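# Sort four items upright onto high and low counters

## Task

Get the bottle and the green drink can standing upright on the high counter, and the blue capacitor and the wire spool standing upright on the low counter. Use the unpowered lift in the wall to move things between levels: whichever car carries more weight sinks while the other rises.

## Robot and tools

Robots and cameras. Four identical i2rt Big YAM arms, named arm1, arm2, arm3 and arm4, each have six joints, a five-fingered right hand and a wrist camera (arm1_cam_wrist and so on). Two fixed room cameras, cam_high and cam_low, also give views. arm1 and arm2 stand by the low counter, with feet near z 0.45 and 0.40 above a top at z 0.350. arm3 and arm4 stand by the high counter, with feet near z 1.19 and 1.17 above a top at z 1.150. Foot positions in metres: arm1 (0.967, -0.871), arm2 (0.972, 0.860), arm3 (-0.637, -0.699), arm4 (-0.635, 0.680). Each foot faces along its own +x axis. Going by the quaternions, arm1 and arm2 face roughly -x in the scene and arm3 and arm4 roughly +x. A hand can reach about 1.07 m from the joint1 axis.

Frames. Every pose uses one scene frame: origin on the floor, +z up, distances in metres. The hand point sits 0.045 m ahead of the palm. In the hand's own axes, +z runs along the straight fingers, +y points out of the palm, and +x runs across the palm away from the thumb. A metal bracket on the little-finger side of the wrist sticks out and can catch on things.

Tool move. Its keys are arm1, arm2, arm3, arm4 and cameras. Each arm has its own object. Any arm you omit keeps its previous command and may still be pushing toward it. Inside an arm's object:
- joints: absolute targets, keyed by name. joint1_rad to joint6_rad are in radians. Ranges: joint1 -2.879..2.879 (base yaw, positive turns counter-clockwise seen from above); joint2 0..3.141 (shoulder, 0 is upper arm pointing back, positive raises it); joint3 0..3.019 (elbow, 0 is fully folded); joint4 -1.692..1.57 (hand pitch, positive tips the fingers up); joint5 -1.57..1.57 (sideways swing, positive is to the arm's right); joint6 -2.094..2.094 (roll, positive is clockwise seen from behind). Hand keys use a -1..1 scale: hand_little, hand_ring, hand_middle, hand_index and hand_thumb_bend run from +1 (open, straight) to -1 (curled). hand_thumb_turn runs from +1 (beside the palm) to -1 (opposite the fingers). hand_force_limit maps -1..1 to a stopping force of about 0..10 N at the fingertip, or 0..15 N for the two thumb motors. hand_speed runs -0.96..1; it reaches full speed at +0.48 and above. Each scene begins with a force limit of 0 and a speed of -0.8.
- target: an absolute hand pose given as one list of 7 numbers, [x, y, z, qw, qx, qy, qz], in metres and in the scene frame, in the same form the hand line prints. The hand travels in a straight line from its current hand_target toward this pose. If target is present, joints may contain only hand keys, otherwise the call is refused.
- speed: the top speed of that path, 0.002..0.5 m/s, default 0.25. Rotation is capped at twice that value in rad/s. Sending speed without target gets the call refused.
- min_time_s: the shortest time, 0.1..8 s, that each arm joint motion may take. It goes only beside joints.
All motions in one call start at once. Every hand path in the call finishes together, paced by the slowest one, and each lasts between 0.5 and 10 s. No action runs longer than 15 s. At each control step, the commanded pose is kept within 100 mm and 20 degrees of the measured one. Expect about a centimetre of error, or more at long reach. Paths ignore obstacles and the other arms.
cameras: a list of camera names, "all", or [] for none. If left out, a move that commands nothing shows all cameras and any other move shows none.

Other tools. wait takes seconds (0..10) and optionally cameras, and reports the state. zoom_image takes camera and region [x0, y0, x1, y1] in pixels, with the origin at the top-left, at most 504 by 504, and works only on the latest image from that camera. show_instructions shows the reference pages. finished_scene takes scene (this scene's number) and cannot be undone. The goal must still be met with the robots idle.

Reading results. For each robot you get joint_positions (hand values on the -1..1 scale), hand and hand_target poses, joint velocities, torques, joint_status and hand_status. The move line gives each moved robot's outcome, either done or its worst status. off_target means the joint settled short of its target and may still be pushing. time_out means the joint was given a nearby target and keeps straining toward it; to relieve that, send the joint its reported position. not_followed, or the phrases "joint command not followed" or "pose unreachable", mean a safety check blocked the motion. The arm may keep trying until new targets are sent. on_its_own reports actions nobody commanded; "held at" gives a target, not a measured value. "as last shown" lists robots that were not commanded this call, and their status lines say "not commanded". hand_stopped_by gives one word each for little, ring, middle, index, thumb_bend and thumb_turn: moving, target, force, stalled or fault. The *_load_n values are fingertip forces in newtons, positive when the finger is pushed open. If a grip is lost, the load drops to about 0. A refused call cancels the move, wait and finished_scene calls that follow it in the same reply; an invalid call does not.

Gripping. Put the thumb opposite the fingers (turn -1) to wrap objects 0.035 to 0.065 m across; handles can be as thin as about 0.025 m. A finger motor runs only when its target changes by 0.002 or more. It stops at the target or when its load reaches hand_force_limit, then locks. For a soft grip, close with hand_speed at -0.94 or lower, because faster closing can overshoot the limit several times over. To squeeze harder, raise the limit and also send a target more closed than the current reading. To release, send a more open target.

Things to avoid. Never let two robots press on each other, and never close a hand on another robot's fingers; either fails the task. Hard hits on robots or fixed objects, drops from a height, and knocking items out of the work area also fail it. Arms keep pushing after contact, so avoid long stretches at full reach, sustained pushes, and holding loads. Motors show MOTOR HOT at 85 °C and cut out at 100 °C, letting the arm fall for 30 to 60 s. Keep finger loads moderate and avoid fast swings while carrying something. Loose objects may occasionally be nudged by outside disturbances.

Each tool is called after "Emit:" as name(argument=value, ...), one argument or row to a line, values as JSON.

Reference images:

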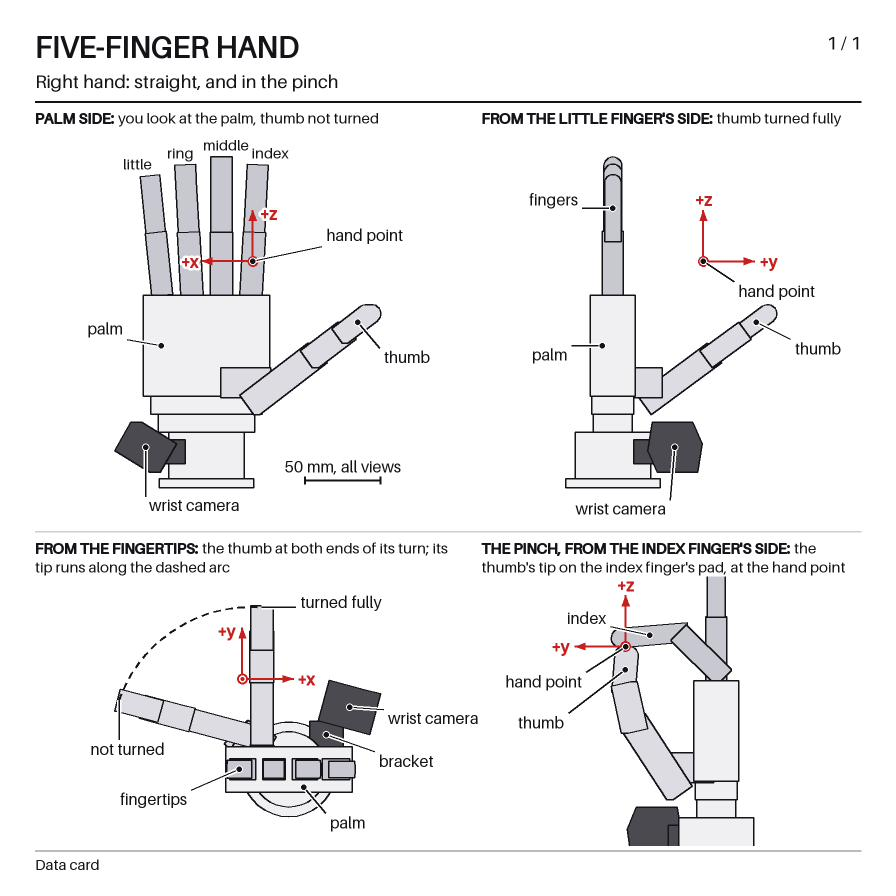

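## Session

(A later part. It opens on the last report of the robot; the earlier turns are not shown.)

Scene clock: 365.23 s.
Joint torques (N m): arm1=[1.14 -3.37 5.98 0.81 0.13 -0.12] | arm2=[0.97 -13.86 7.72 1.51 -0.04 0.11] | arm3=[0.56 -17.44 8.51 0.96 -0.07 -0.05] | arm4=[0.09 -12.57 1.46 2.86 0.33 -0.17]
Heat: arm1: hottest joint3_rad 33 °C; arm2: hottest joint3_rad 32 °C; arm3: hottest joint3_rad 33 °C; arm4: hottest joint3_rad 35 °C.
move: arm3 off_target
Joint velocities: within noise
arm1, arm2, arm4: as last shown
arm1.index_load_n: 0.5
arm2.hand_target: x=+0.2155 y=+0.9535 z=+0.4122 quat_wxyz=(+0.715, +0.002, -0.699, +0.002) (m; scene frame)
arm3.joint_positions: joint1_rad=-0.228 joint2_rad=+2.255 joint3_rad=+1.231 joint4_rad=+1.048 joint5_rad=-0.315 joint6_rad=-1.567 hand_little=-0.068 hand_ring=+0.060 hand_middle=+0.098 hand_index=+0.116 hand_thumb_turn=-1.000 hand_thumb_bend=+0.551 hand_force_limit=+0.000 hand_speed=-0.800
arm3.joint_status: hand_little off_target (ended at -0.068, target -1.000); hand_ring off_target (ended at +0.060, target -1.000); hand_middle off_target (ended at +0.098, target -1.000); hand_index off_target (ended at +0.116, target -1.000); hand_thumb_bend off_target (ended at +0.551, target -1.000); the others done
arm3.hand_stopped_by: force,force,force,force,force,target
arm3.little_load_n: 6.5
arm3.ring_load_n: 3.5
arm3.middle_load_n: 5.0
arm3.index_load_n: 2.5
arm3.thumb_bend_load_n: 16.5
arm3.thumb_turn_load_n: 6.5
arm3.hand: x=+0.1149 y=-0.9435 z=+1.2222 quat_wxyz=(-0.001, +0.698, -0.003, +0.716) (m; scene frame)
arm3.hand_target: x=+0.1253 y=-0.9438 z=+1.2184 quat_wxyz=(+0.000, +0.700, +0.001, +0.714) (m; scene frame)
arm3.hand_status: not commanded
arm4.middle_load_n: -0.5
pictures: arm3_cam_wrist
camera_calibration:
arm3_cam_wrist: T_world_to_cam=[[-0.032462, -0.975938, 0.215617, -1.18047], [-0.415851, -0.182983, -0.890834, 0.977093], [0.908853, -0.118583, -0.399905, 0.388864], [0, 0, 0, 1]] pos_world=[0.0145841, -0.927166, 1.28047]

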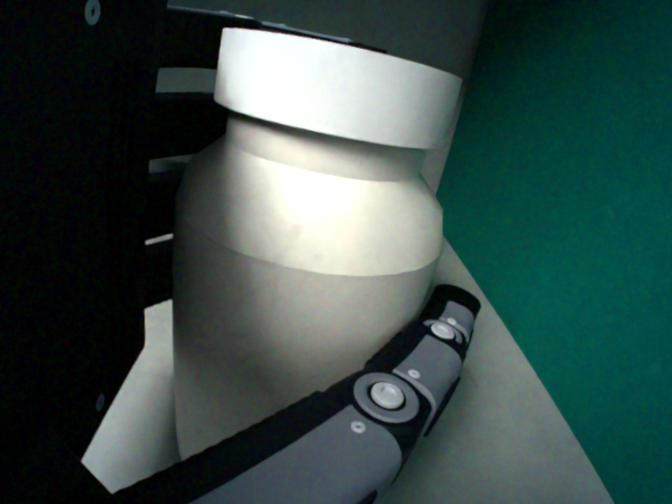

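Emit:
move(
  arm3={"target": [0.115, -0.945, 1.30, 0, 0.67, 0, 0.742], "speed": 0.1},
  arm2={"target": [0.153, 0.955, 0.412, -0.7150, 0, 0.6991, 0], "speed": 0.12},
  cameras=["arm3_cam_wrist", "arm2_cam_wrist"],
)

Scene clock: 391.63 s.
Joint torques (N m): arm1=[1.32 -3.6 6.01 0.81 0.13 -0.12] | arm2=[0.62 -15.44 9.14 1.54 -0.05 0.1] | arm3=[-0.03 -20.66 6.05 1.26 -0.18 0.13] | arm4=[0.09 -12.51 1.46 2.85 0.33 -0.16]
Heat: arm1: hottest joint3_rad 33 °C; arm2: hottest joint3_rad 33 °C; arm3: hottest joint3_rad 35 °C; arm4: hottest joint2_rad 33 °C.
move: arm2 off_target; arm3 off_target
Joint velocities: within noise
arm1, arm4: as last shown
arm1.index_load_n: 0.0
arm2.joint_positions: joint1_rad=-0.100 joint2_rad=+2.330 joint3_rad=+1.326 joint4_rad=+1.003 joint5_rad=-0.058 joint6_rad=-1.582 hand_little=+1.000 hand_ring=+1.000 hand_middle=+1.000 hand_index=+1.000 hand_thumb_turn=-1.000 hand_thumb_bend=+1.000 hand_force_limit=+0.000 hand_speed=-0.400
arm2.joint_status: not commanded
arm2.hand_stopped_by: target,target,target,target,target,target
arm2.little_load_n: 0.0
arm2.ring_load_n: 0.0
arm2.middle_load_n: 0.0
arm2.index_load_n: 0.0
arm2.thumb_bend_load_n: 0.0
arm2.thumb_turn_load_n: 0.0
arm2.hand: x=+0.1687 y=+0.9613 z=+0.4045 quat_wxyz=(+0.707, +0.002, -0.707, -0.006) (m; scene frame)
arm2.hand_target: x=+0.1542 y=+0.9549 z=+0.4123 quat_wxyz=(+0.715, +0.000, -0.699, +0.000) (m; scene frame)
arm2.hand_status: off_target (0.019 m and 1.5 deg from the pose sent, 0.076 m and 1.2 deg at the start)
arm3.joint_positions: joint1_rad=-0.228 joint2_rad=+2.156 joint3_rad=+1.210 joint4_rad=+1.037 joint5_rad=-0.318 joint6_rad=-1.555 hand_little=-0.068 hand_ring=+0.060 hand_middle=+0.098 hand_index=+0.116 hand_thumb_turn=-1.000 hand_thumb_bend=+0.551 hand_force_limit=+0.000 hand_speed=-0.800
arm3.joint_status: not commanded
arm3.hand_stopped_by: force,force,force,force,force,target
arm3.little_load_n: 5.0
arm3.ring_load_n: 3.0
arm3.middle_load_n: 5.0
arm3.index_load_n: 3.5
arm3.thumb_bend_load_n: 16.0
arm3.thumb_turn_load_n: 8.0
arm3.hand: x=+0.1148 y=-0.9431 z=+1.2846 quat_wxyz=(+0.001, +0.675, +0.002, +0.738) (m; scene frame)
arm3.hand_target: x=+0.1151 y=-0.9448 z=+1.2998 quat_wxyz=(-0.001, +0.670, +0.000, +0.742) (m; scene frame)
arm3.hand_status: off_target (0.015 m and 0.8 deg from the pose sent, 0.078 m and 4.4 deg at the start)
arm4.middle_load_n: 0.0
arm4.thumb_turn_load_n: 0.5
pictures: arm2_cam_wrist, arm3_cam_wrist
camera_calibration:
arm2_cam_wrist: T_world_to_cam=[[-0.0144368, 0.947451, 0.319574, -1.03795], [0.392541, 0.299319, -0.869666, 0.0177436], [-0.919621, 0.112891, -0.376235, 0.312282], [0, 0, 0, 1]] pos_world=[0.265232, 0.942846, 0.464626]
arm3_cam_wrist: T_world_to_cam=[[-0.0435039, -0.974077, 0.221995, -1.19869], [-0.357121, -0.192362, -0.914036, 1.04697], [0.933045, -0.119043, -0.339494, 0.333129], [0, 0, 0, 1]] pos_world=[0.0109224, -0.926562, 1.33617]

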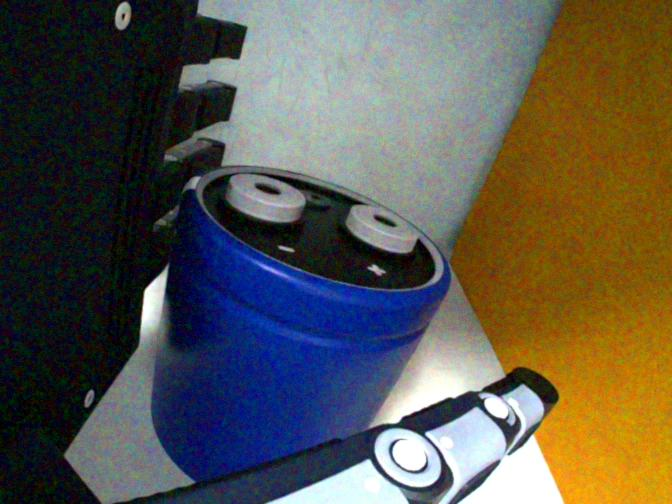

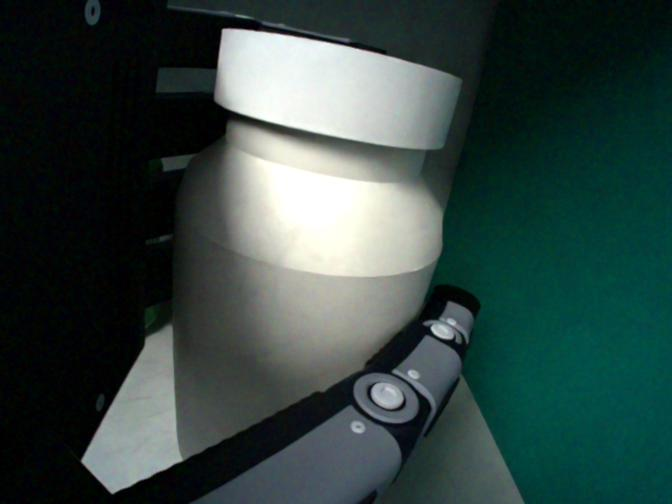

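Emit:
move(
  arm3={"target": [-0.08, -0.94, 1.315, 0, 0.67, 0, 0.742], "speed": 0.15},
  arm2={"joints": {"hand_little": 0.5, "hand_ring": 0.1, "hand_middle": -1, "hand_index": -1, "hand_thumb_bend": -1, "hand_speed": -0.8, "hand_force_limit": 0.1}},
  cameras=["arm2_cam_wrist"],
)

Emit:
move(
  arm3={"target": [-0.20, -0.93, 1.40, 0, 0.67, 0, 0.742], "speed": 0.2},
  arm2={"target": [0.155, 0.955, 0.49, -0.7366, 0, 0.6763, 0], "speed": 0.1},
  cameras=["arm2_cam_wrist", "cam_high", "cam_low"],
)

Scene clock: 406.83 s.
Joint torques (N m): arm1=[1.03 -3.43 6.02 0.75 0.11 -0.11] | arm2=[0.97 -15.5 8.84 1.51 -0.06 0.1] | arm3=[-0.32 -14.68 4.01 3.12 -0.2 0.12] | arm4=[0.09 -12.51 1.47 2.85 0.33 -0.16]
Heat: arm1: hottest joint3_rad 33 °C; arm2: hottest joint3_rad 33 °C; arm3: hottest joint3_rad 33 °C; arm4: hottest joint2_rad 33 °C.
move: arm2 off_target; arm3 moving
Joint velocities: within noise
arm1, arm4: as last shown
arm2.joint_positions: joint1_rad=-0.100 joint2_rad=+2.331 joint3_rad=+1.329 joint4_rad=+1.003 joint5_rad=-0.058 joint6_rad=-1.582 hand_little=+0.500 hand_ring=+0.100 hand_middle=+0.191 hand_index=+0.227 hand_thumb_turn=-1.000 hand_thumb_bend=+0.607 hand_force_limit=+0.100 hand_speed=-0.800
arm2.joint_status: hand_middle off_target (ended at +0.191, target -1.000); hand_index off_target (ended at +0.227, target -1.000); hand_thumb_bend off_target (ended at +0.607, target -1.000); the others done
arm2.hand_stopped_by: target,target,force,force,force,target
arm2.little_load_n: 0.0
arm2.ring_load_n: 0.0
arm2.middle_load_n: 8.0
arm2.index_load_n: 3.5
arm2.thumb_bend_load_n: 14.5
arm2.thumb_turn_load_n: 0.5
arm2.hand: x=+0.1680 y=+0.9613 z=+0.4045 quat_wxyz=(+0.707, +0.002, -0.707, -0.006) (m; scene frame)
arm2.hand_target: x=+0.1542 y=+0.9548 z=+0.4122 quat_wxyz=(+0.715, +0.000, -0.699, +0.000) (m; scene frame)
arm2.hand_status: not commanded
arm3.joint_positions: joint1_rad=-0.366 joint2_rad=+1.857 joint3_rad=+0.649 joint4_rad=+1.249 joint5_rad=-0.456 joint6_rad=-1.541 hand_little=-0.068 hand_ring=+0.060 hand_middle=+0.098 hand_index=+0.116 hand_thumb_turn=-1.000 hand_thumb_bend=+0.551 hand_force_limit=+0.000 hand_speed=-0.800
arm3.joint_status: not commanded
arm3.hand_stopped_by: force,force,force,force,force,target
arm3.little_load_n: 5.5
arm3.ring_load_n: 2.5
arm3.middle_load_n: 5.0
arm3.index_load_n: 3.5
arm3.thumb_bend_load_n: 16.0
arm3.thumb_turn_load_n: 8.0
arm3.hand: x=-0.0795 y=-0.9376 z=+1.2881 quat_wxyz=(-0.007, +0.693, -0.007, +0.721) (m; scene frame)
arm3.hand_target: x=-0.0802 y=-0.9402 z=+1.3143 quat_wxyz=(+0.000, +0.671, +0.000, +0.742) (m; scene frame)
arm3.hand_status: moving (0.027 m and 3.7 deg from the pose sent, 0.197 m and 0.8 deg at the start)
arm4.little_load_n: -0.5
arm4.thumb_turn_load_n: 0.0
pictures: arm2_cam_wrist
camera_calibration:
arm2_cam_wrist: T_world_to_cam=[[-0.0140634, 0.947446, 0.319608, -1.03807], [0.391518, 0.299335, -0.870122, 0.0184465], [-0.920063, 0.112895, -0.375151, 0.31134], [0, 0, 0, 1]] pos_world=[0.264631, 0.942846, 0.464626]

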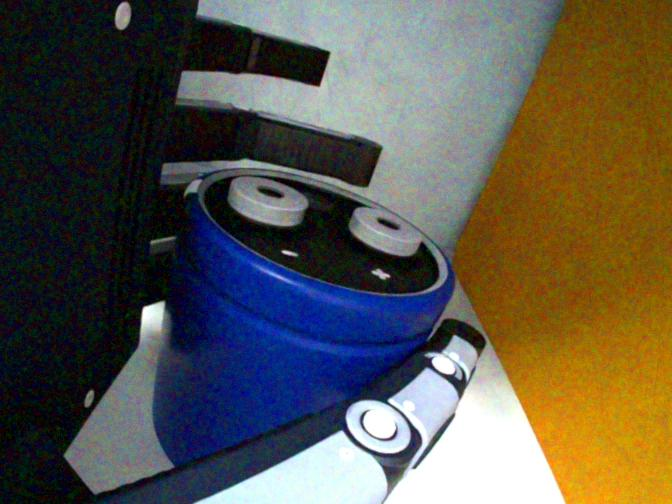

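Scene clock: 408.53 s.
Joint torques (N m): arm1=[1.2 -3.49 6.05 0.77 0.14 -0.11] | arm2=[1.03 -19.96 6.74 2.06 -0.09 0.04] | arm3=[-0.5 -8.35 5.94 0.98 -0.15 0.12] | arm4=[0.09 -12.51 1.44 2.85 0.34 -0.17]
Heat: arm1: hottest joint3_rad 33 °C; arm2: hottest joint2_rad 33 °C; arm3: hottest joint3_rad 33 °C; arm4: hottest joint2_rad 33 °C.
move: arm2 off_target; arm3 done
Joint velocities: within noise
arm1, arm4: as last shown
arm2.joint_positions: joint1_rad=-0.100 joint2_rad=+2.264 joint3_rad=+1.329 joint4_rad=+0.959 joint5_rad=-0.058 joint6_rad=-1.573 hand_little=+0.500 hand_ring=+0.100 hand_middle=+0.191 hand_index=+0.227 hand_thumb_turn=-1.000 hand_thumb_bend=+0.607 hand_force_limit=+0.100 hand_speed=-0.800
arm2.joint_status: not commanded
arm2.hand_stopped_by: target,target,force,force,force,target
arm2.little_load_n: 0.0
arm2.ring_load_n: 0.0
arm2.middle_load_n: 7.5
arm2.index_load_n: 3.5
arm2.thumb_bend_load_n: 14.5
arm2.thumb_turn_load_n: 1.0
arm2.hand: x=+0.1621 y=+0.9614 z=+0.4452 quat_wxyz=(+0.715, -0.001, -0.699, -0.004) (m; scene frame)
arm2.hand_target: x=+0.1553 y=+0.9551 z=+0.4895 quat_wxyz=(+0.737, +0.001, -0.676, +0.000) (m; scene frame)
arm2.hand_status: off_target (0.046 m and 3.6 deg from the pose sent, 0.087 m and 4.9 deg at the start)
arm3.joint_positions: joint1_rad=-0.513 joint2_rad=+1.328 joint3_rad=+0.390 joint4_rad=+1.054 joint5_rad=-0.611 joint6_rad=-1.518 hand_little=-0.068 hand_ring=+0.060 hand_middle=+0.098 hand_index=+0.116 hand_thumb_turn=-1.000 hand_thumb_bend=+0.551 hand_force_limit=+0.000 hand_speed=-0.800
arm3.joint_status: not commanded
arm3.hand_stopped_by: force,force,force,force,force,target
arm3.little_load_n: 5.0
arm3.ring_load_n: 2.5
arm3.middle_load_n: 5.0
arm3.index_load_n: 3.5
arm3.thumb_bend_load_n: 16.0
arm3.thumb_turn_load_n: 8.0
arm3.hand: x=-0.1965 y=-0.9274 z=+1.3950 quat_wxyz=(-0.002, +0.672, +0.005, +0.741) (m; scene frame)
arm3.hand_target: x=-0.1995 y=-0.9289 z=+1.4000 quat_wxyz=(-0.002, +0.670, +0.002, +0.743) (m; scene frame)
arm3.hand_status: done (0.007 m and 0.7 deg from the pose sent, 0.165 m and 3.7 deg at the start)
arm4.little_load_n: 0.0
pictures: arm2_cam_wrist, cam_high, cam_low
camera_calibration:
arm2_cam_wrist: T_world_to_cam=[[-0.00693356, 0.949883, 0.312529, -1.05164], [0.371331, 0.292635, -0.88118, 0.070771], [-0.928475, 0.109942, -0.35475, 0.316321], [0, 0, 0, 1]] pos_world=[0.260125, 0.943444, 0.503244]

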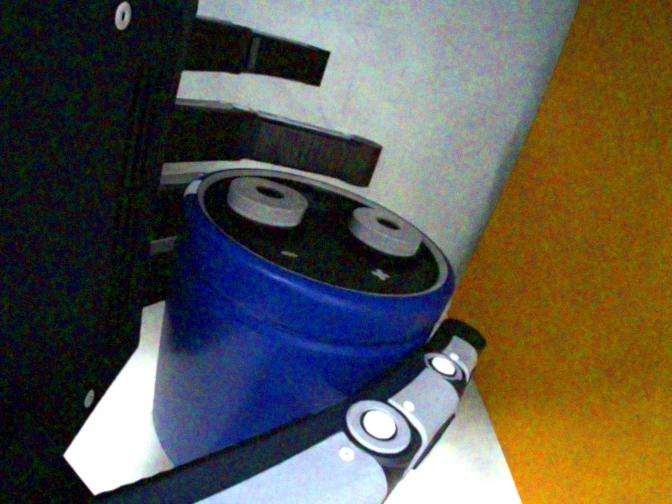

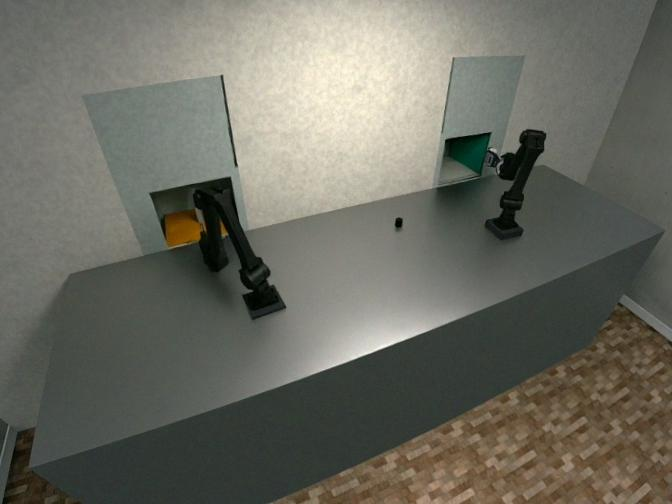

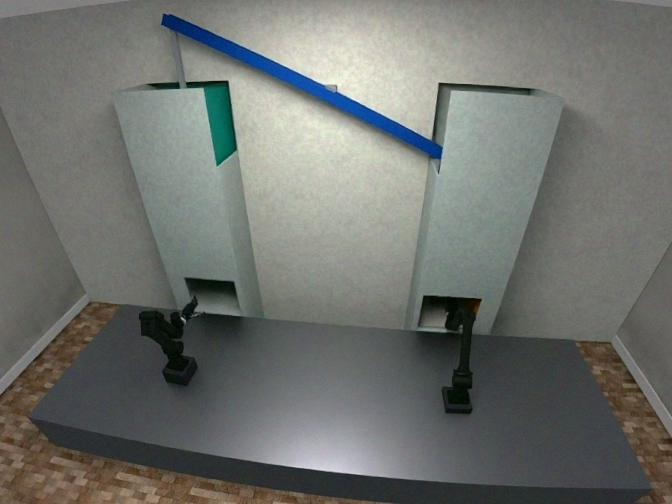

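Emit:
move(
  arm3={"joints": {"joint1_rad": -1.04, "joint5_rad": -0.02}, "min_time_s": 2},
  arm2={"target": [0.36, 0.935, 0.49, -0.7366, 0, 0.6763, 0], "speed": 0.15},
  cameras=["arm2_cam_wrist"],
)

Emit:
move(
  arm3={"target": [-0.375, -1.261, 1.28, 0.3961, 0.5698, -0.3630, 0.6218], "speed": 0.2},
  arm2={"target": [0.52, 0.87, 0.60, -0.7366, 0, 0.6763, 0], "speed": 0.2},
  cameras=["arm3_cam_wrist"],
)

Scene clock: 414.53 s.
Joint torques (N m): arm1=[1.08 -3.49 6.01 0.76 0.13 -0.12] | arm2=[0.97 -13.98 3.88 3.59 -0.04 0.03] | arm3=[-0.15 -8.59 6.01 1.24 0.02 0.11] | arm4=[0.09 -12.51 1.46 2.86 0.33 -0.17]
Heat: arm1: hottest joint3_rad 33 °C; arm2: hottest joint2_rad 34 °C; arm3: hottest joint3_rad 33 °C; arm4: hottest joint2_rad 33 °C.
move: arm2 off_target; arm3 done
Joint velocities: within noise
arm1, arm4: as last shown
arm2.joint_positions: joint1_rad=-0.081 joint2_rad=+1.977 joint3_rad=+0.684 joint4_rad=+1.290 joint5_rad=-0.038 joint6_rad=-1.572 hand_little=+0.500 hand_ring=+0.100 hand_middle=+0.191 hand_index=+0.227 hand_thumb_turn=-1.000 hand_thumb_bend=+0.607 hand_force_limit=+0.100 hand_speed=-0.800
arm2.joint_status: not commanded
arm2.hand_stopped_by: target,target,force,force,force,target
arm2.little_load_n: 0.0
arm2.ring_load_n: 0.0
arm2.middle_load_n: 8.0
arm2.index_load_n: 3.5
arm2.thumb_bend_load_n: 14.5
arm2.thumb_turn_load_n: 1.5
arm2.hand: x=+0.3663 y=+0.9405 z=+0.4509 quat_wxyz=(+0.706, -0.002, -0.708, -0.003) (m; scene frame)
arm2.hand_target: x=+0.3604 y=+0.9353 z=+0.4891 quat_wxyz=(+0.736, +0.000, -0.676, +0.000) (m; scene frame)
arm2.hand_status: off_target (0.040 m and 5.1 deg from the pose sent, 0.205 m and 3.6 deg at the start)
arm3.joint_positions: joint1_rad=-1.036 joint2_rad=+1.328 joint3_rad=+0.390 joint4_rad=+1.054 joint5_rad=-0.017 joint6_rad=-1.518 hand_little=-0.068 hand_ring=+0.060 hand_middle=+0.098 hand_index=+0.116 hand_thumb_turn=-1.000 hand_thumb_bend=+0.551 hand_force_limit=+0.000 hand_speed=-0.800
arm3.joint_status: all done
arm3.hand_stopped_by: force,force,force,force,force,target
arm3.little_load_n: 5.0
arm3.ring_load_n: 3.0
arm3.middle_load_n: 5.0
arm3.index_load_n: 3.5
arm3.thumb_bend_load_n: 16.5
arm3.thumb_turn_load_n: 8.5
arm3.hand: x=-0.4748 y=-1.1704 z=+1.3925 quat_wxyz=(+0.374, +0.557, -0.368, +0.644) (m; scene frame)
arm3.hand_target: x=-0.4777 y=-1.1696 z=+1.3977 quat_wxyz=(+0.374, +0.552, -0.371, +0.646) (m; scene frame)
arm3.hand_status: not commanded
pictures: arm2_cam_wrist
camera_calibration:
arm2_cam_wrist: T_world_to_cam=[[-0.0144005, 0.95086, 0.309285, -1.02895], [0.395042, 0.289564, -0.871834, -0.00397828], [-0.91855, 0.109626, -0.379799, 0.518074], [0, 0, 0, 1]] pos_world=[0.462631, 0.922744, 0.511535]

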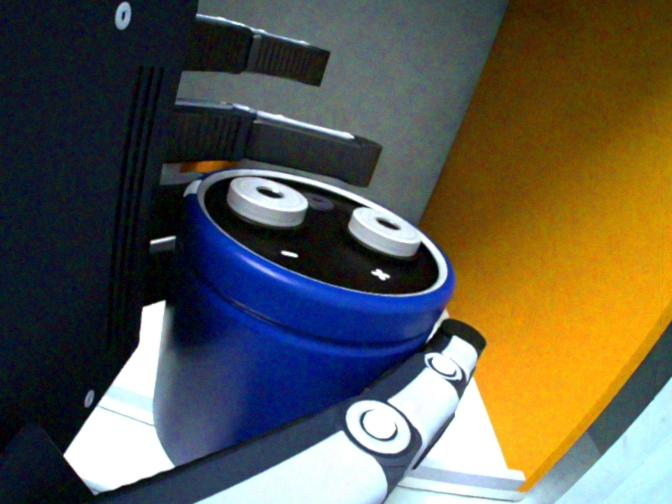

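Scene clock: 416.53 s.
Joint torques (N m): arm1=[1.14 -3.6 6.05 0.79 0.14 -0.12] | arm2=[0.97 -5.77 6.75 1.91 -0.05 -0.19] | arm3=[0.56 -13.16 6.58 3.17 0.01 -0.22] | arm4=[0.09 -12.51 1.46 2.85 0.33 -0.17]
Heat: arm1: hottest joint3_rad 33 °C; arm2: hottest joint2_rad 34 °C; arm3: hottest joint3_rad 33 °C; arm4: hottest joint2_rad 33 °C.
move: arm2 off_target; arm3 off_target
Joint velocities: within noise
arm1.joint_positions: joint1_rad=+0.295 joint2_rad=+1.108 joint3_rad=+0.049 joint4_rad=+1.074 joint5_rad=+0.233 joint6_rad=-1.585 hand_little=+1.000 hand_ring=+1.000 hand_middle=+1.000 hand_index=+1.000 hand_thumb_turn=-1.000 hand_thumb_bend=+1.000 hand_force_limit=+0.100 hand_speed=-0.400
arm1.joint_status: not commanded
arm1.hand_stopped_by: target,target,target,target,target,target
arm1.little_load_n: 0.0
arm1.ring_load_n: 0.0
arm1.middle_load_n: 0.0
arm1.index_load_n: 0.0
arm1.thumb_bend_load_n: 0.0
arm1.thumb_turn_load_n: 0.0
arm1.hand: x=+0.6031 y=-0.8473 z=+0.5952 quat_wxyz=(-0.713, +0.002, +0.701, +0.000) (m; scene frame)
arm1.hand_target: x=+0.5998 y=-0.8502 z=+0.6001 quat_wxyz=(-0.715, -0.001, +0.699, +0.000) (m; scene frame)
arm1.hand_status: not commanded
arm2.joint_positions: joint1_rad=+0.150 joint2_rad=+1.236 joint3_rad=+0.294 joint4_rad=+0.986 joint5_rad=+0.197 joint6_rad=-1.572 hand_little=+0.500 hand_ring=+0.100 hand_middle=+0.191 hand_index=+0.227 hand_thumb_turn=-1.000 hand_thumb_bend=+0.607 hand_force_limit=+0.100 hand_speed=-0.800
arm2.joint_status: not commanded
arm2.hand_stopped_by: target,target,force,force,force,target
arm2.little_load_n: 0.0
arm2.ring_load_n: 0.0
arm2.middle_load_n: 7.5
arm2.index_load_n: 3.5
arm2.thumb_bend_load_n: 14.5
arm2.thumb_turn_load_n: 1.0
arm2.hand: x=+0.5216 y=+0.8744 z=+0.5807 quat_wxyz=(+0.722, -0.007, -0.691, -0.001) (m; scene frame)
arm2.hand_target: x=+0.5202 y=+0.8712 z=+0.5996 quat_wxyz=(+0.736, -0.001, -0.676, -0.002) (m; scene frame)
arm2.hand_status: off_target (0.020 m and 2.5 deg from the pose sent, 0.225 m and 5.1 deg at the start)
arm3.joint_positions: joint1_rad=-0.906 joint2_rad=+1.944 joint3_rad=+0.685 joint4_rad=+1.281 joint5_rad=+0.141 joint6_rad=-1.566 hand_little=-0.068 hand_ring=+0.060 hand_middle=+0.098 hand_index=+0.116 hand_thumb_turn=-1.000 hand_thumb_bend=+0.551 hand_force_limit=+0.000 hand_speed=-0.800
arm3.joint_status: not commanded
arm3.hand_stopped_by: force,force,force,force,force,target
arm3.little_load_n: 5.5
arm3.ring_load_n: 2.5
arm3.middle_load_n: 5.0
arm3.index_load_n: 3.5
arm3.thumb_bend_load_n: 16.0
arm3.thumb_turn_load_n: 8.5
arm3.hand: x=-0.3844 y=-1.2494 z=+1.2574 quat_wxyz=(+0.379, +0.589, -0.382, +0.603) (m; scene frame)
arm3.hand_target: x=-0.3757 y=-1.2598 z=+1.2802 quat_wxyz=(+0.396, +0.570, -0.364, +0.621) (m; scene frame)
arm3.hand_status: off_target (0.027 m and 4.2 deg from the pose sent, 0.176 m and 3.9 deg at the start)
arm4.joint_positions: joint1_rad=+0.475 joint2_rad=+1.934 joint3_rad=+0.490 joint4_rad=+1.469 joint5_rad=+0.546 joint6_rad=-1.606 hand_little=+1.000 hand_ring=+1.000 hand_middle=+1.000 hand_index=+1.000 hand_thumb_turn=-1.000 hand_thumb_bend=+1.000 hand_force_limit=+0.100 hand_speed=-0.200
arm4.joint_status: not commanded
arm4.hand_stopped_by: target,target,target,target,target,target
arm4.little_load_n: 0.0
arm4.ring_load_n: 0.0
arm4.middle_load_n: 0.0
arm4.index_load_n: 0.0
arm4.thumb_bend_load_n: 0.0
arm4.thumb_turn_load_n: 0.5
arm4.hand: x=-0.1478 y=+0.7971 z=+1.2242 quat_wxyz=(+0.008, +0.699, +0.008, +0.715) (m; scene frame)
arm4.hand_target: x=-0.1496 y=+0.8009 z=+1.2402 quat_wxyz=(-0.002, +0.684, +0.002, +0.729) (m; scene frame)
arm4.hand_status: not commanded
pictures: arm3_cam_wrist
camera_calibration:
arm3_cam_wrist: T_world_to_cam=[[-0.898797, -0.386474, 0.206885, -1.08828], [-0.338108, 0.310794, -0.888307, 1.38845], [0.279009, -0.868358, -0.410011, -0.34567], [0, 0, 0, 1]] pos_world=[-0.412247, -1.15228, 1.31679]

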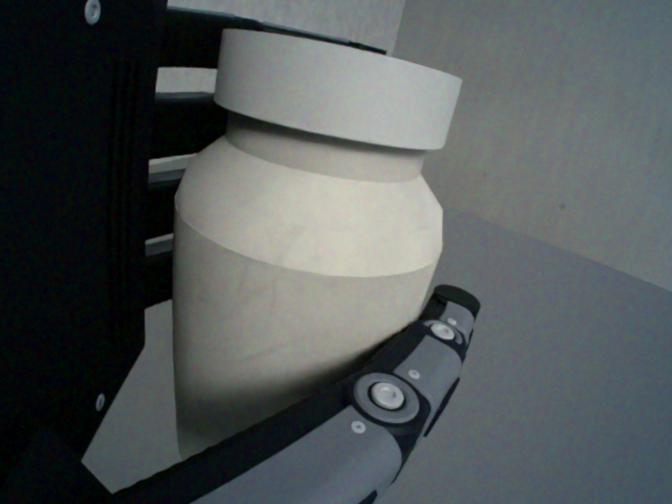

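Emit:
move(
  arm3={"target": [-0.375, -1.261, 1.24, 0.3961, 0.5698, -0.3630, 0.6218], "speed": 0.1},
  arm2={"joints": {"joint1_rad": -1.05, "joint5_rad": 0.0}, "min_time_s": 2.5},
)

Emit:
move(
  arm3={"target": [-0.375, -1.261, 1.225, 0.3961, 0.5698, -0.3630, 0.6218], "speed": 0.06},
  arm2={"target": [0.662, 1.397, 0.455, -0.6334, 0.341, 0.5906, 0.3657], "speed": 0.2},
  cameras=["arm3_cam_wrist", "arm2_cam_wrist"],
)

Scene clock: 422.83 s.
Joint torques (N m): arm1=[0.97 -3.43 6.04 0.81 0.12 -0.12] | arm2=[-0.26 -5.95 6.82 1.98 -0.27 -0.19] | arm3=[0.38 -13.8 5.33 3.17 -0.05 -0.22] | arm4=[0.15 -12.51 1.44 2.86 0.33 -0.17]
Heat: arm1: hottest joint3_rad 33 °C; arm2: hottest joint2_rad 33 °C; arm3: hottest joint3_rad 33 °C; arm4: hottest joint2_rad 33 °C.
move: arm2 done; arm3 off_target
Joint velocities: within noise
arm1, arm4: as last shown
arm2.joint_positions: joint1_rad=-1.043 joint2_rad=+1.235 joint3_rad=+0.294 joint4_rad=+0.986 joint5_rad=-0.004 joint6_rad=-1.572 hand_little=+0.500 hand_ring=+0.100 hand_middle=+0.191 hand_index=+0.227 hand_thumb_turn=-1.000 hand_thumb_bend=+0.607 hand_force_limit=+0.100 hand_speed=-0.800
arm2.joint_status: all done
arm2.hand_stopped_by: target,target,force,force,force,target
arm2.little_load_n: -0.5
arm2.ring_load_n: 0.0
arm2.middle_load_n: 7.5
arm2.index_load_n: 3.5
arm2.thumb_bend_load_n: 14.5
arm2.thumb_turn_load_n: 1.5
arm2.hand: x=+0.7792 y=+1.2773 z=+0.5816 quat_wxyz=(+0.634, -0.332, -0.606, -0.348) (m; scene frame)
arm2.hand_target: x=+0.7815 y=+1.2801 z=+0.6012 quat_wxyz=(+0.642, -0.321, -0.595, -0.362) (m; scene frame)
arm2.hand_status: not commanded
arm3.joint_positions: joint1_rad=-0.906 joint2_rad=+2.074 joint3_rad=+0.711 joint4_rad=+1.388 joint5_rad=+0.141 joint6_rad=-1.566 hand_little=-0.068 hand_ring=+0.060 hand_middle=+0.098 hand_index=+0.116 hand_thumb_turn=-1.000 hand_thumb_bend=+0.551 hand_force_limit=+0.000 hand_speed=-0.800
arm3.joint_status: not commanded
arm3.hand_stopped_by: force,force,force,force,force,target
arm3.little_load_n: 5.0
arm3.ring_load_n: 2.5
arm3.middle_load_n: 5.0
arm3.index_load_n: 4.0
arm3.thumb_bend_load_n: 16.0
arm3.thumb_turn_load_n: 8.0
arm3.hand: x=-0.3829 y=-1.2512 z=+1.2194 quat_wxyz=(+0.380, +0.588, -0.381, +0.604) (m; scene frame)
arm3.hand_target: x=-0.3754 y=-1.2602 z=+1.2400 quat_wxyz=(+0.396, +0.570, -0.364, +0.622) (m; scene frame)
arm3.hand_status: off_target (0.024 m and 4.0 deg from the pose sent, 0.023 m and 4.2 deg at the start)
pictures: none

Scene clock: 424.77 s.
Joint torques (N m): arm1=[1.14 -3.49 6.01 0.76 0.13 -0.12] | arm2=[0.91 -11.4 6.19 3.52 -0.03 -0.11] | arm3=[0.44 -13.04 4.85 2.95 -0.08 -0.18] | arm4=[0.09 -12.57 1.46 2.86 0.33 -0.16]
Heat: arm1: hottest joint3_rad 33 °C; arm2: hottest joint2_rad 33 °C; arm3: hottest joint3_rad 33 °C; arm4: hottest joint2_rad 33 °C.
move: arm2 off_target; arm3 off_target
Joint velocities: within noise
arm1, arm4: as last shown
arm1.ring_load_n: -0.5
arm2.joint_positions: joint1_rad=-0.948 joint2_rad=+2.045 joint3_rad=+0.691 joint4_rad=+1.339 joint5_rad=+0.140 joint6_rad=-1.572 hand_little=+0.500 hand_ring=+0.100 hand_middle=+0.191 hand_index=+0.227 hand_thumb_turn=-1.000 hand_thumb_bend=+0.607 hand_force_limit=+0.100 hand_speed=-0.800
arm2.joint_status: not commanded
arm2.hand_stopped_by: target,target,force,force,force,target
arm2.little_load_n: 0.0
arm2.ring_load_n: 0.0
arm2.middle_load_n: 7.5
arm2.index_load_n: 3.5
arm2.thumb_bend_load_n: 14.5
arm2.thumb_turn_load_n: 1.0
arm2.hand: x=+0.6772 y=+1.3840 z=+0.4276 quat_wxyz=(+0.607, -0.357, -0.616, -0.354) (m; scene frame)
arm2.hand_target: x=+0.6629 y=+1.3956 z=+0.4555 quat_wxyz=(+0.633, -0.341, -0.590, -0.366) (m; scene frame)
arm2.hand_status: off_target (0.034 m and 4.8 deg from the pose sent, 0.210 m and 2.9 deg at the start)
arm3.joint_positions: joint1_rad=-0.906 joint2_rad=+2.110 joint3_rad=+0.725 joint4_rad=+1.430 joint5_rad=+0.141 joint6_rad=-1.569 hand_little=-0.068 hand_ring=+0.060 hand_middle=+0.098 hand_index=+0.116 hand_thumb_turn=-1.000 hand_thumb_bend=+0.551 hand_force_limit=+0.000 hand_speed=-0.800
arm3.joint_status: not commanded
arm3.hand_stopped_by: force,force,force,force,force,target
arm3.little_load_n: 5.5
arm3.ring_load_n: 3.0
arm3.middle_load_n: 5.0
arm3.index_load_n: 3.5
arm3.thumb_bend_load_n: 16.0
arm3.thumb_turn_load_n: 7.5
arm3.hand: x=-0.3814 y=-1.2537 z=+1.2142 quat_wxyz=(+0.384, +0.582, -0.378, +0.610) (m; scene frame)
arm3.hand_target: x=-0.3752 y=-1.2605 z=+1.2247 quat_wxyz=(+0.396, +0.570, -0.364, +0.621) (m; scene frame)
arm3.hand_status: off_target (0.014 m and 2.9 deg from the pose sent, 0.014 m and 4.0 deg at the start)
pictures: arm2_cam_wrist, arm3_cam_wrist
camera_calibration:
arm2_cam_wrist: T_world_to_cam=[[0.813255, 0.491938, 0.310826, -1.36486], [0.454645, -0.203766, -0.867051, 0.364929], [-0.363199, 0.846449, -0.389371, -0.645446], [0, 0, 0, 1]] pos_world=[0.70964, 1.29212, 0.489328]
arm3_cam_wrist: T_world_to_cam=[[-0.900992, -0.381868, 0.205887, -1.07221], [-0.329, 0.292078, -0.898025, 1.34423], [0.282792, -0.876851, -0.388795, -0.402913], [0, 0, 0, 1]] pos_world=[-0.409857, -1.15536, 1.27126]

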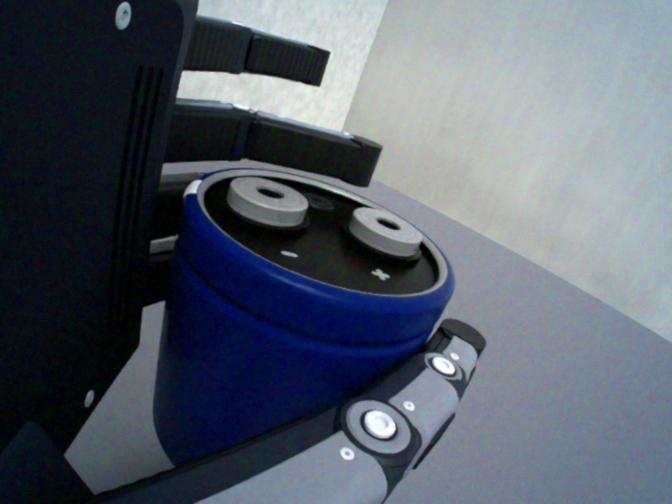

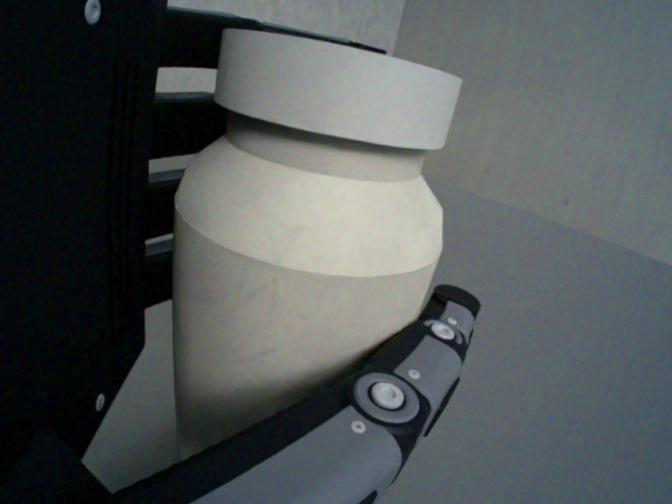

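Emit:
move(
  arm3={"target": [-0.376, -1.260, 1.212, 0.3832, 0.5911, -0.3766, 0.6015], "speed": 0.06},
  arm2={"target": [0.662, 1.397, 0.425, -0.6334, 0.341, 0.5906, 0.3657], "speed": 0.1},
  cameras=["arm3_cam_wrist"],
)

Emit:
move(
  arm2={"target": [0.662, 1.397, 0.410, -0.6334, 0.341, 0.5906, 0.3657], "speed": 0.06},
)

Scene clock: 430.50 s.
Joint torques (N m): arm1=[1.08 -3.31 6.06 0.73 0.12 -0.11] | arm2=[0.91 -11.69 5.3 3.44 -0.06 -0.11] | arm3=[0.32 -14.45 4.16 0.65 -0.09 -0.06] | arm4=[0.09 -12.51 1.46 2.85 0.33 -0.17]
Heat: arm1: hottest joint3_rad 33 °C; arm2: hottest joint2_rad 33 °C; arm3: hottest joint3_rad 33 °C; arm4: hottest joint2_rad 33 °C.
move: arm2 off_target; arm3 done
Joint velocities: within noise
arm1, arm4: as last shown
arm1.ring_load_n: 0.0
arm1.thumb_turn_load_n: 0.5
arm2.joint_positions: joint1_rad=-0.948 joint2_rad=+2.141 joint3_rad=+0.716 joint4_rad=+1.413 joint5_rad=+0.142 joint6_rad=-1.572 hand_little=+0.500 hand_ring=+0.100 hand_middle=+0.191 hand_index=+0.227 hand_thumb_turn=-1.000 hand_thumb_bend=+0.607 hand_force_limit=+0.100 hand_speed=-0.800
arm2.joint_status: not commanded
arm2.hand_stopped_by: target,target,force,force,force,target
arm2.little_load_n: 0.0
arm2.ring_load_n: 0.0
arm2.middle_load_n: 8.0
arm2.index_load_n: 3.5
arm2.thumb_bend_load_n: 14.5
arm2.thumb_turn_load_n: 1.0
arm2.hand: x=+0.6764 y=+1.3854 z=+0.3996 quat_wxyz=(+0.607, -0.357, -0.615, -0.354) (m; scene frame)
arm2.hand_target: x=+0.6630 y=+1.3959 z=+0.4250 quat_wxyz=(+0.633, -0.342, -0.591, -0.366) (m; scene frame)
arm2.hand_status: off_target (0.031 m and 4.7 deg from the pose sent, 0.020 m and 4.8 deg at the start)
arm3.joint_positions: joint1_rad=-0.906 joint2_rad=+2.109 joint3_rad=+0.731 joint4_rad=+1.416 joint5_rad=+0.141 joint6_rad=-1.572 hand_little=-0.068 hand_ring=+0.060 hand_middle=+0.098 hand_index=+0.116 hand_thumb_turn=-1.000 hand_thumb_bend=+0.551 hand_force_limit=+0.000 hand_speed=-0.800
arm3.joint_status: not commanded
arm3.hand_stopped_by: force,force,force,force,force,target
arm3.little_load_n: 7.0
arm3.ring_load_n: 3.0
arm3.middle_load_n: 5.0
arm3.index_load_n: 3.0
arm3.thumb_bend_load_n: 16.0
arm3.thumb_turn_load_n: 6.0
arm3.hand: x=-0.3804 y=-1.2553 z=+1.2133 quat_wxyz=(+0.383, +0.585, -0.378, +0.607) (m; scene frame)
arm3.hand_target: x=-0.3760 y=-1.2599 z=+1.2125 quat_wxyz=(+0.383, +0.590, -0.376, +0.602) (m; scene frame)
arm3.hand_status: done (0.007 m and 1.0 deg from the pose sent, 0.009 m and 1.5 deg at the start)
arm4.thumb_turn_load_n: 0.0
pictures: arm3_cam_wrist
camera_calibration:
arm3_cam_wrist: T_world_to_cam=[[-0.899613, -0.382814, 0.21012, -1.07756], [-0.33504, 0.296448, -0.894353, 1.34294], [0.280081, -0.87497, -0.394947, -0.396294], [0, 0, 0, 1]] pos_world=[-0.40845, -1.15736, 1.27096]

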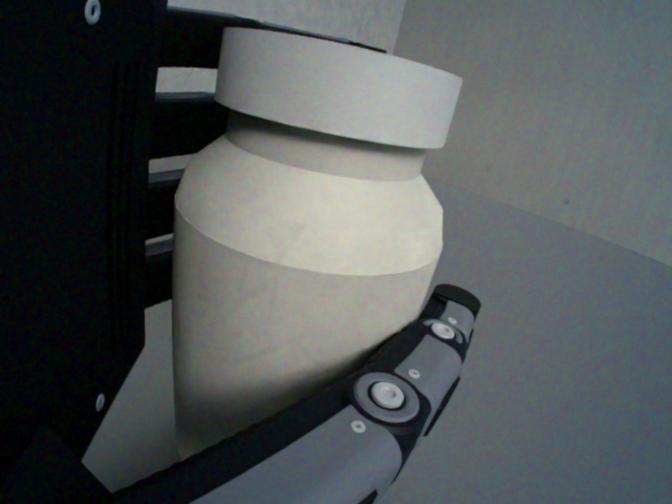

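Scene clock: 431.50 s.
Joint torques (N m): arm1=[1.08 -3.49 6.04 0.79 0.12 -0.11] | arm2=[0.79 -10.99 4.96 3.15 -0.15 -0.11] | arm3=[0.26 -14.45 4.19 0.65 -0.1 -0.06] | arm4=[0.03 -12.45 1.44 2.86 0.33 -0.17]
Heat: arm1: hottest joint3_rad 33 °C; arm2: hottest joint2_rad 33 °C; arm3: hottest joint3_rad 33 °C; arm4: hottest joint2_rad 33 °C.
move: arm2 off_target
Joint velocities: within noise
arm1, arm3, arm4: as last shown
arm1.thumb_turn_load_n: 0.0
arm2.joint_positions: joint1_rad=-0.948 joint2_rad=+2.175 joint3_rad=+0.735 joint4_rad=+1.459 joint5_rad=+0.148 joint6_rad=-1.572 hand_little=+0.500 hand_ring=+0.100 hand_middle=+0.191 hand_index=+0.227 hand_thumb_turn=-1.000 hand_thumb_bend=+0.607 hand_force_limit=+0.100 hand_speed=-0.800
arm2.joint_status: not commanded
arm2.hand_stopped_by: target,target,force,force,force,target
arm2.little_load_n: 0.0
arm2.ring_load_n: 0.0
arm2.middle_load_n: 8.0
arm2.index_load_n: 2.5
arm2.thumb_bend_load_n: 14.5
arm2.thumb_turn_load_n: -0.5
arm2.hand: x=+0.6750 y=+1.3891 z=+0.3971 quat_wxyz=(+0.616, -0.355, -0.604, -0.360) (m; scene frame)
arm2.hand_target: x=+0.6635 y=+1.3966 z=+0.4103 quat_wxyz=(+0.633, -0.343, -0.589, -0.367) (m; scene frame)
arm2.hand_status: off_target (0.020 m and 3.1 deg from the pose sent, 0.021 m and 4.7 deg at the start)
pictures: none

Emit:
move(
  arm3={"joints": {"hand_little": 1, "hand_ring": 1, "hand_middle": 1, "hand_index": 1, "hand_thumb_bend": 1, "hand_speed": -0.4}},
  arm2={"target": [0.6645, 1.396, 0.397, -0.6229, 0.3474, 0.6016, 0.3597], "speed": 0.06},
  cameras=["arm3_cam_wrist", "arm2_cam_wrist"],
)

Scene clock: 437.97 s.
Joint torques (N m): arm1=[1.26 -3.37 6 0.8 0.13 -0.12] | arm2=[0.5 -10.34 4.67 2.04 -0.42 -0.07] | arm3=[0.32 -14.39 4.19 1.01 -0.1 -0.04] | arm4=[0.03 -12.51 1.46 2.85 0.33 -0.16]
Heat: arm1: hottest joint3_rad 33 °C; arm2: hottest joint2_rad 33 °C; arm3: hottest joint3_rad 32 °C; arm4: hottest joint2_rad 32 °C.
move: arm2 off_target; arm3 done
Joint velocities: within noise
arm1, arm4: as last shown
arm1.thumb_turn_load_n: 0.5
arm2.joint_positions: joint1_rad=-0.948 joint2_rad=+2.178 joint3_rad=+0.736 joint4_rad=+1.459 joint5_rad=+0.145 joint6_rad=-1.578 hand_little=+0.500 hand_ring=+0.100 hand_middle=+0.191 hand_index=+0.227 hand_thumb_turn=-1.000 hand_thumb_bend=+0.607 hand_force_limit=+0.100 hand_speed=-0.800
arm2.joint_status: not commanded
arm2.hand_stopped_by: target,target,force,force,force,target
arm2.little_load_n: 0.0
arm2.ring_load_n: 0.0
arm2.middle_load_n: 8.5
arm2.index_load_n: 2.0
arm2.thumb_bend_load_n: 14.0
arm2.thumb_turn_load_n: -2.5
arm2.hand: x=+0.6744 y=+1.3893 z=+0.3964 quat_wxyz=(+0.615, -0.352, -0.606, -0.361) (m; scene frame)
arm2.hand_target: x=+0.6648 y=+1.3957 z=+0.3977 quat_wxyz=(+0.622, -0.345, -0.603, -0.362) (m; scene frame)
arm2.hand_status: off_target (0.012 m and 1.2 deg from the pose sent, 0.013 m and 1.2 deg at the start)
arm3.joint_positions: joint1_rad=-0.906 joint2_rad=+2.109 joint3_rad=+0.731 joint4_rad=+1.405 joint5_rad=+0.141 joint6_rad=-1.572 hand_little=+1.000 hand_ring=+1.000 hand_middle=+1.000 hand_index=+1.000 hand_thumb_turn=-1.000 hand_thumb_bend=+1.000 hand_force_limit=+0.000 hand_speed=-0.400
arm3.joint_status: all done
arm3.hand_stopped_by: target,target,target,target,target,target
arm3.little_load_n: 0.0
arm3.ring_load_n: 0.0
arm3.middle_load_n: 0.0
arm3.index_load_n: 0.0
arm3.thumb_bend_load_n: 0.0
arm3.thumb_turn_load_n: 0.5
arm3.hand: x=-0.3805 y=-1.2551 z=+1.2105 quat_wxyz=(+0.382, +0.588, -0.379, +0.604) (m; scene frame)
arm3.hand_target: x=-0.3760 y=-1.2599 z=+1.2123 quat_wxyz=(+0.383, +0.591, -0.376, +0.602) (m; scene frame)
arm3.hand_status: not commanded
pictures: arm2_cam_wrist, arm3_cam_wrist
camera_calibration:
arm2_cam_wrist: T_world_to_cam=[[0.819751, 0.479557, 0.313103, -1.34356], [0.441811, -0.181638, -0.878528, 0.322637], [-0.364433, 0.858506, -0.360772, -0.690405], [0, 0, 0, 1]] pos_world=[0.707236, 1.29564, 0.455041]
arm3_cam_wrist: T_world_to_cam=[[-0.898353, -0.384752, 0.211962, -1.08116], [-0.340306, 0.30446, -0.889661, 1.34273], [0.277765, -0.871361, -0.404446, -0.381911], [0, 0, 0, 1]] pos_world=[-0.408245, -1.15757, 1.26928]

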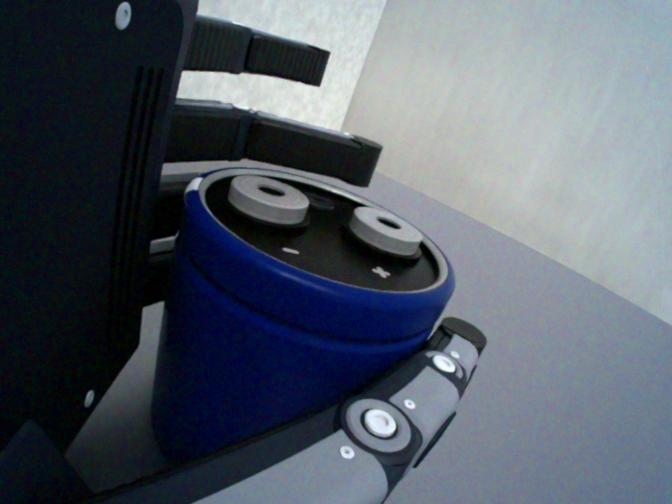

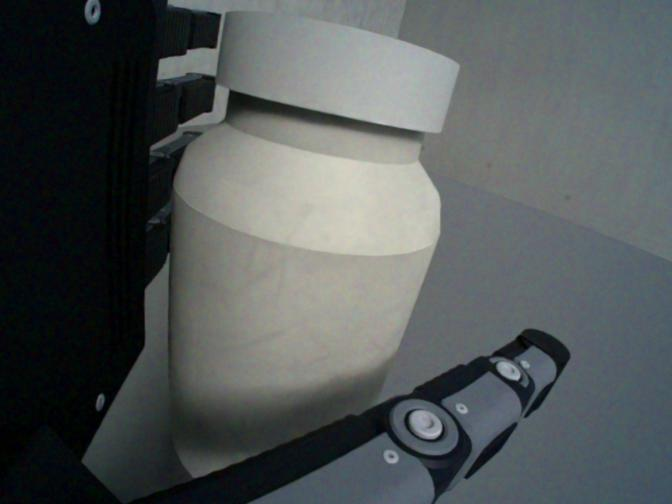

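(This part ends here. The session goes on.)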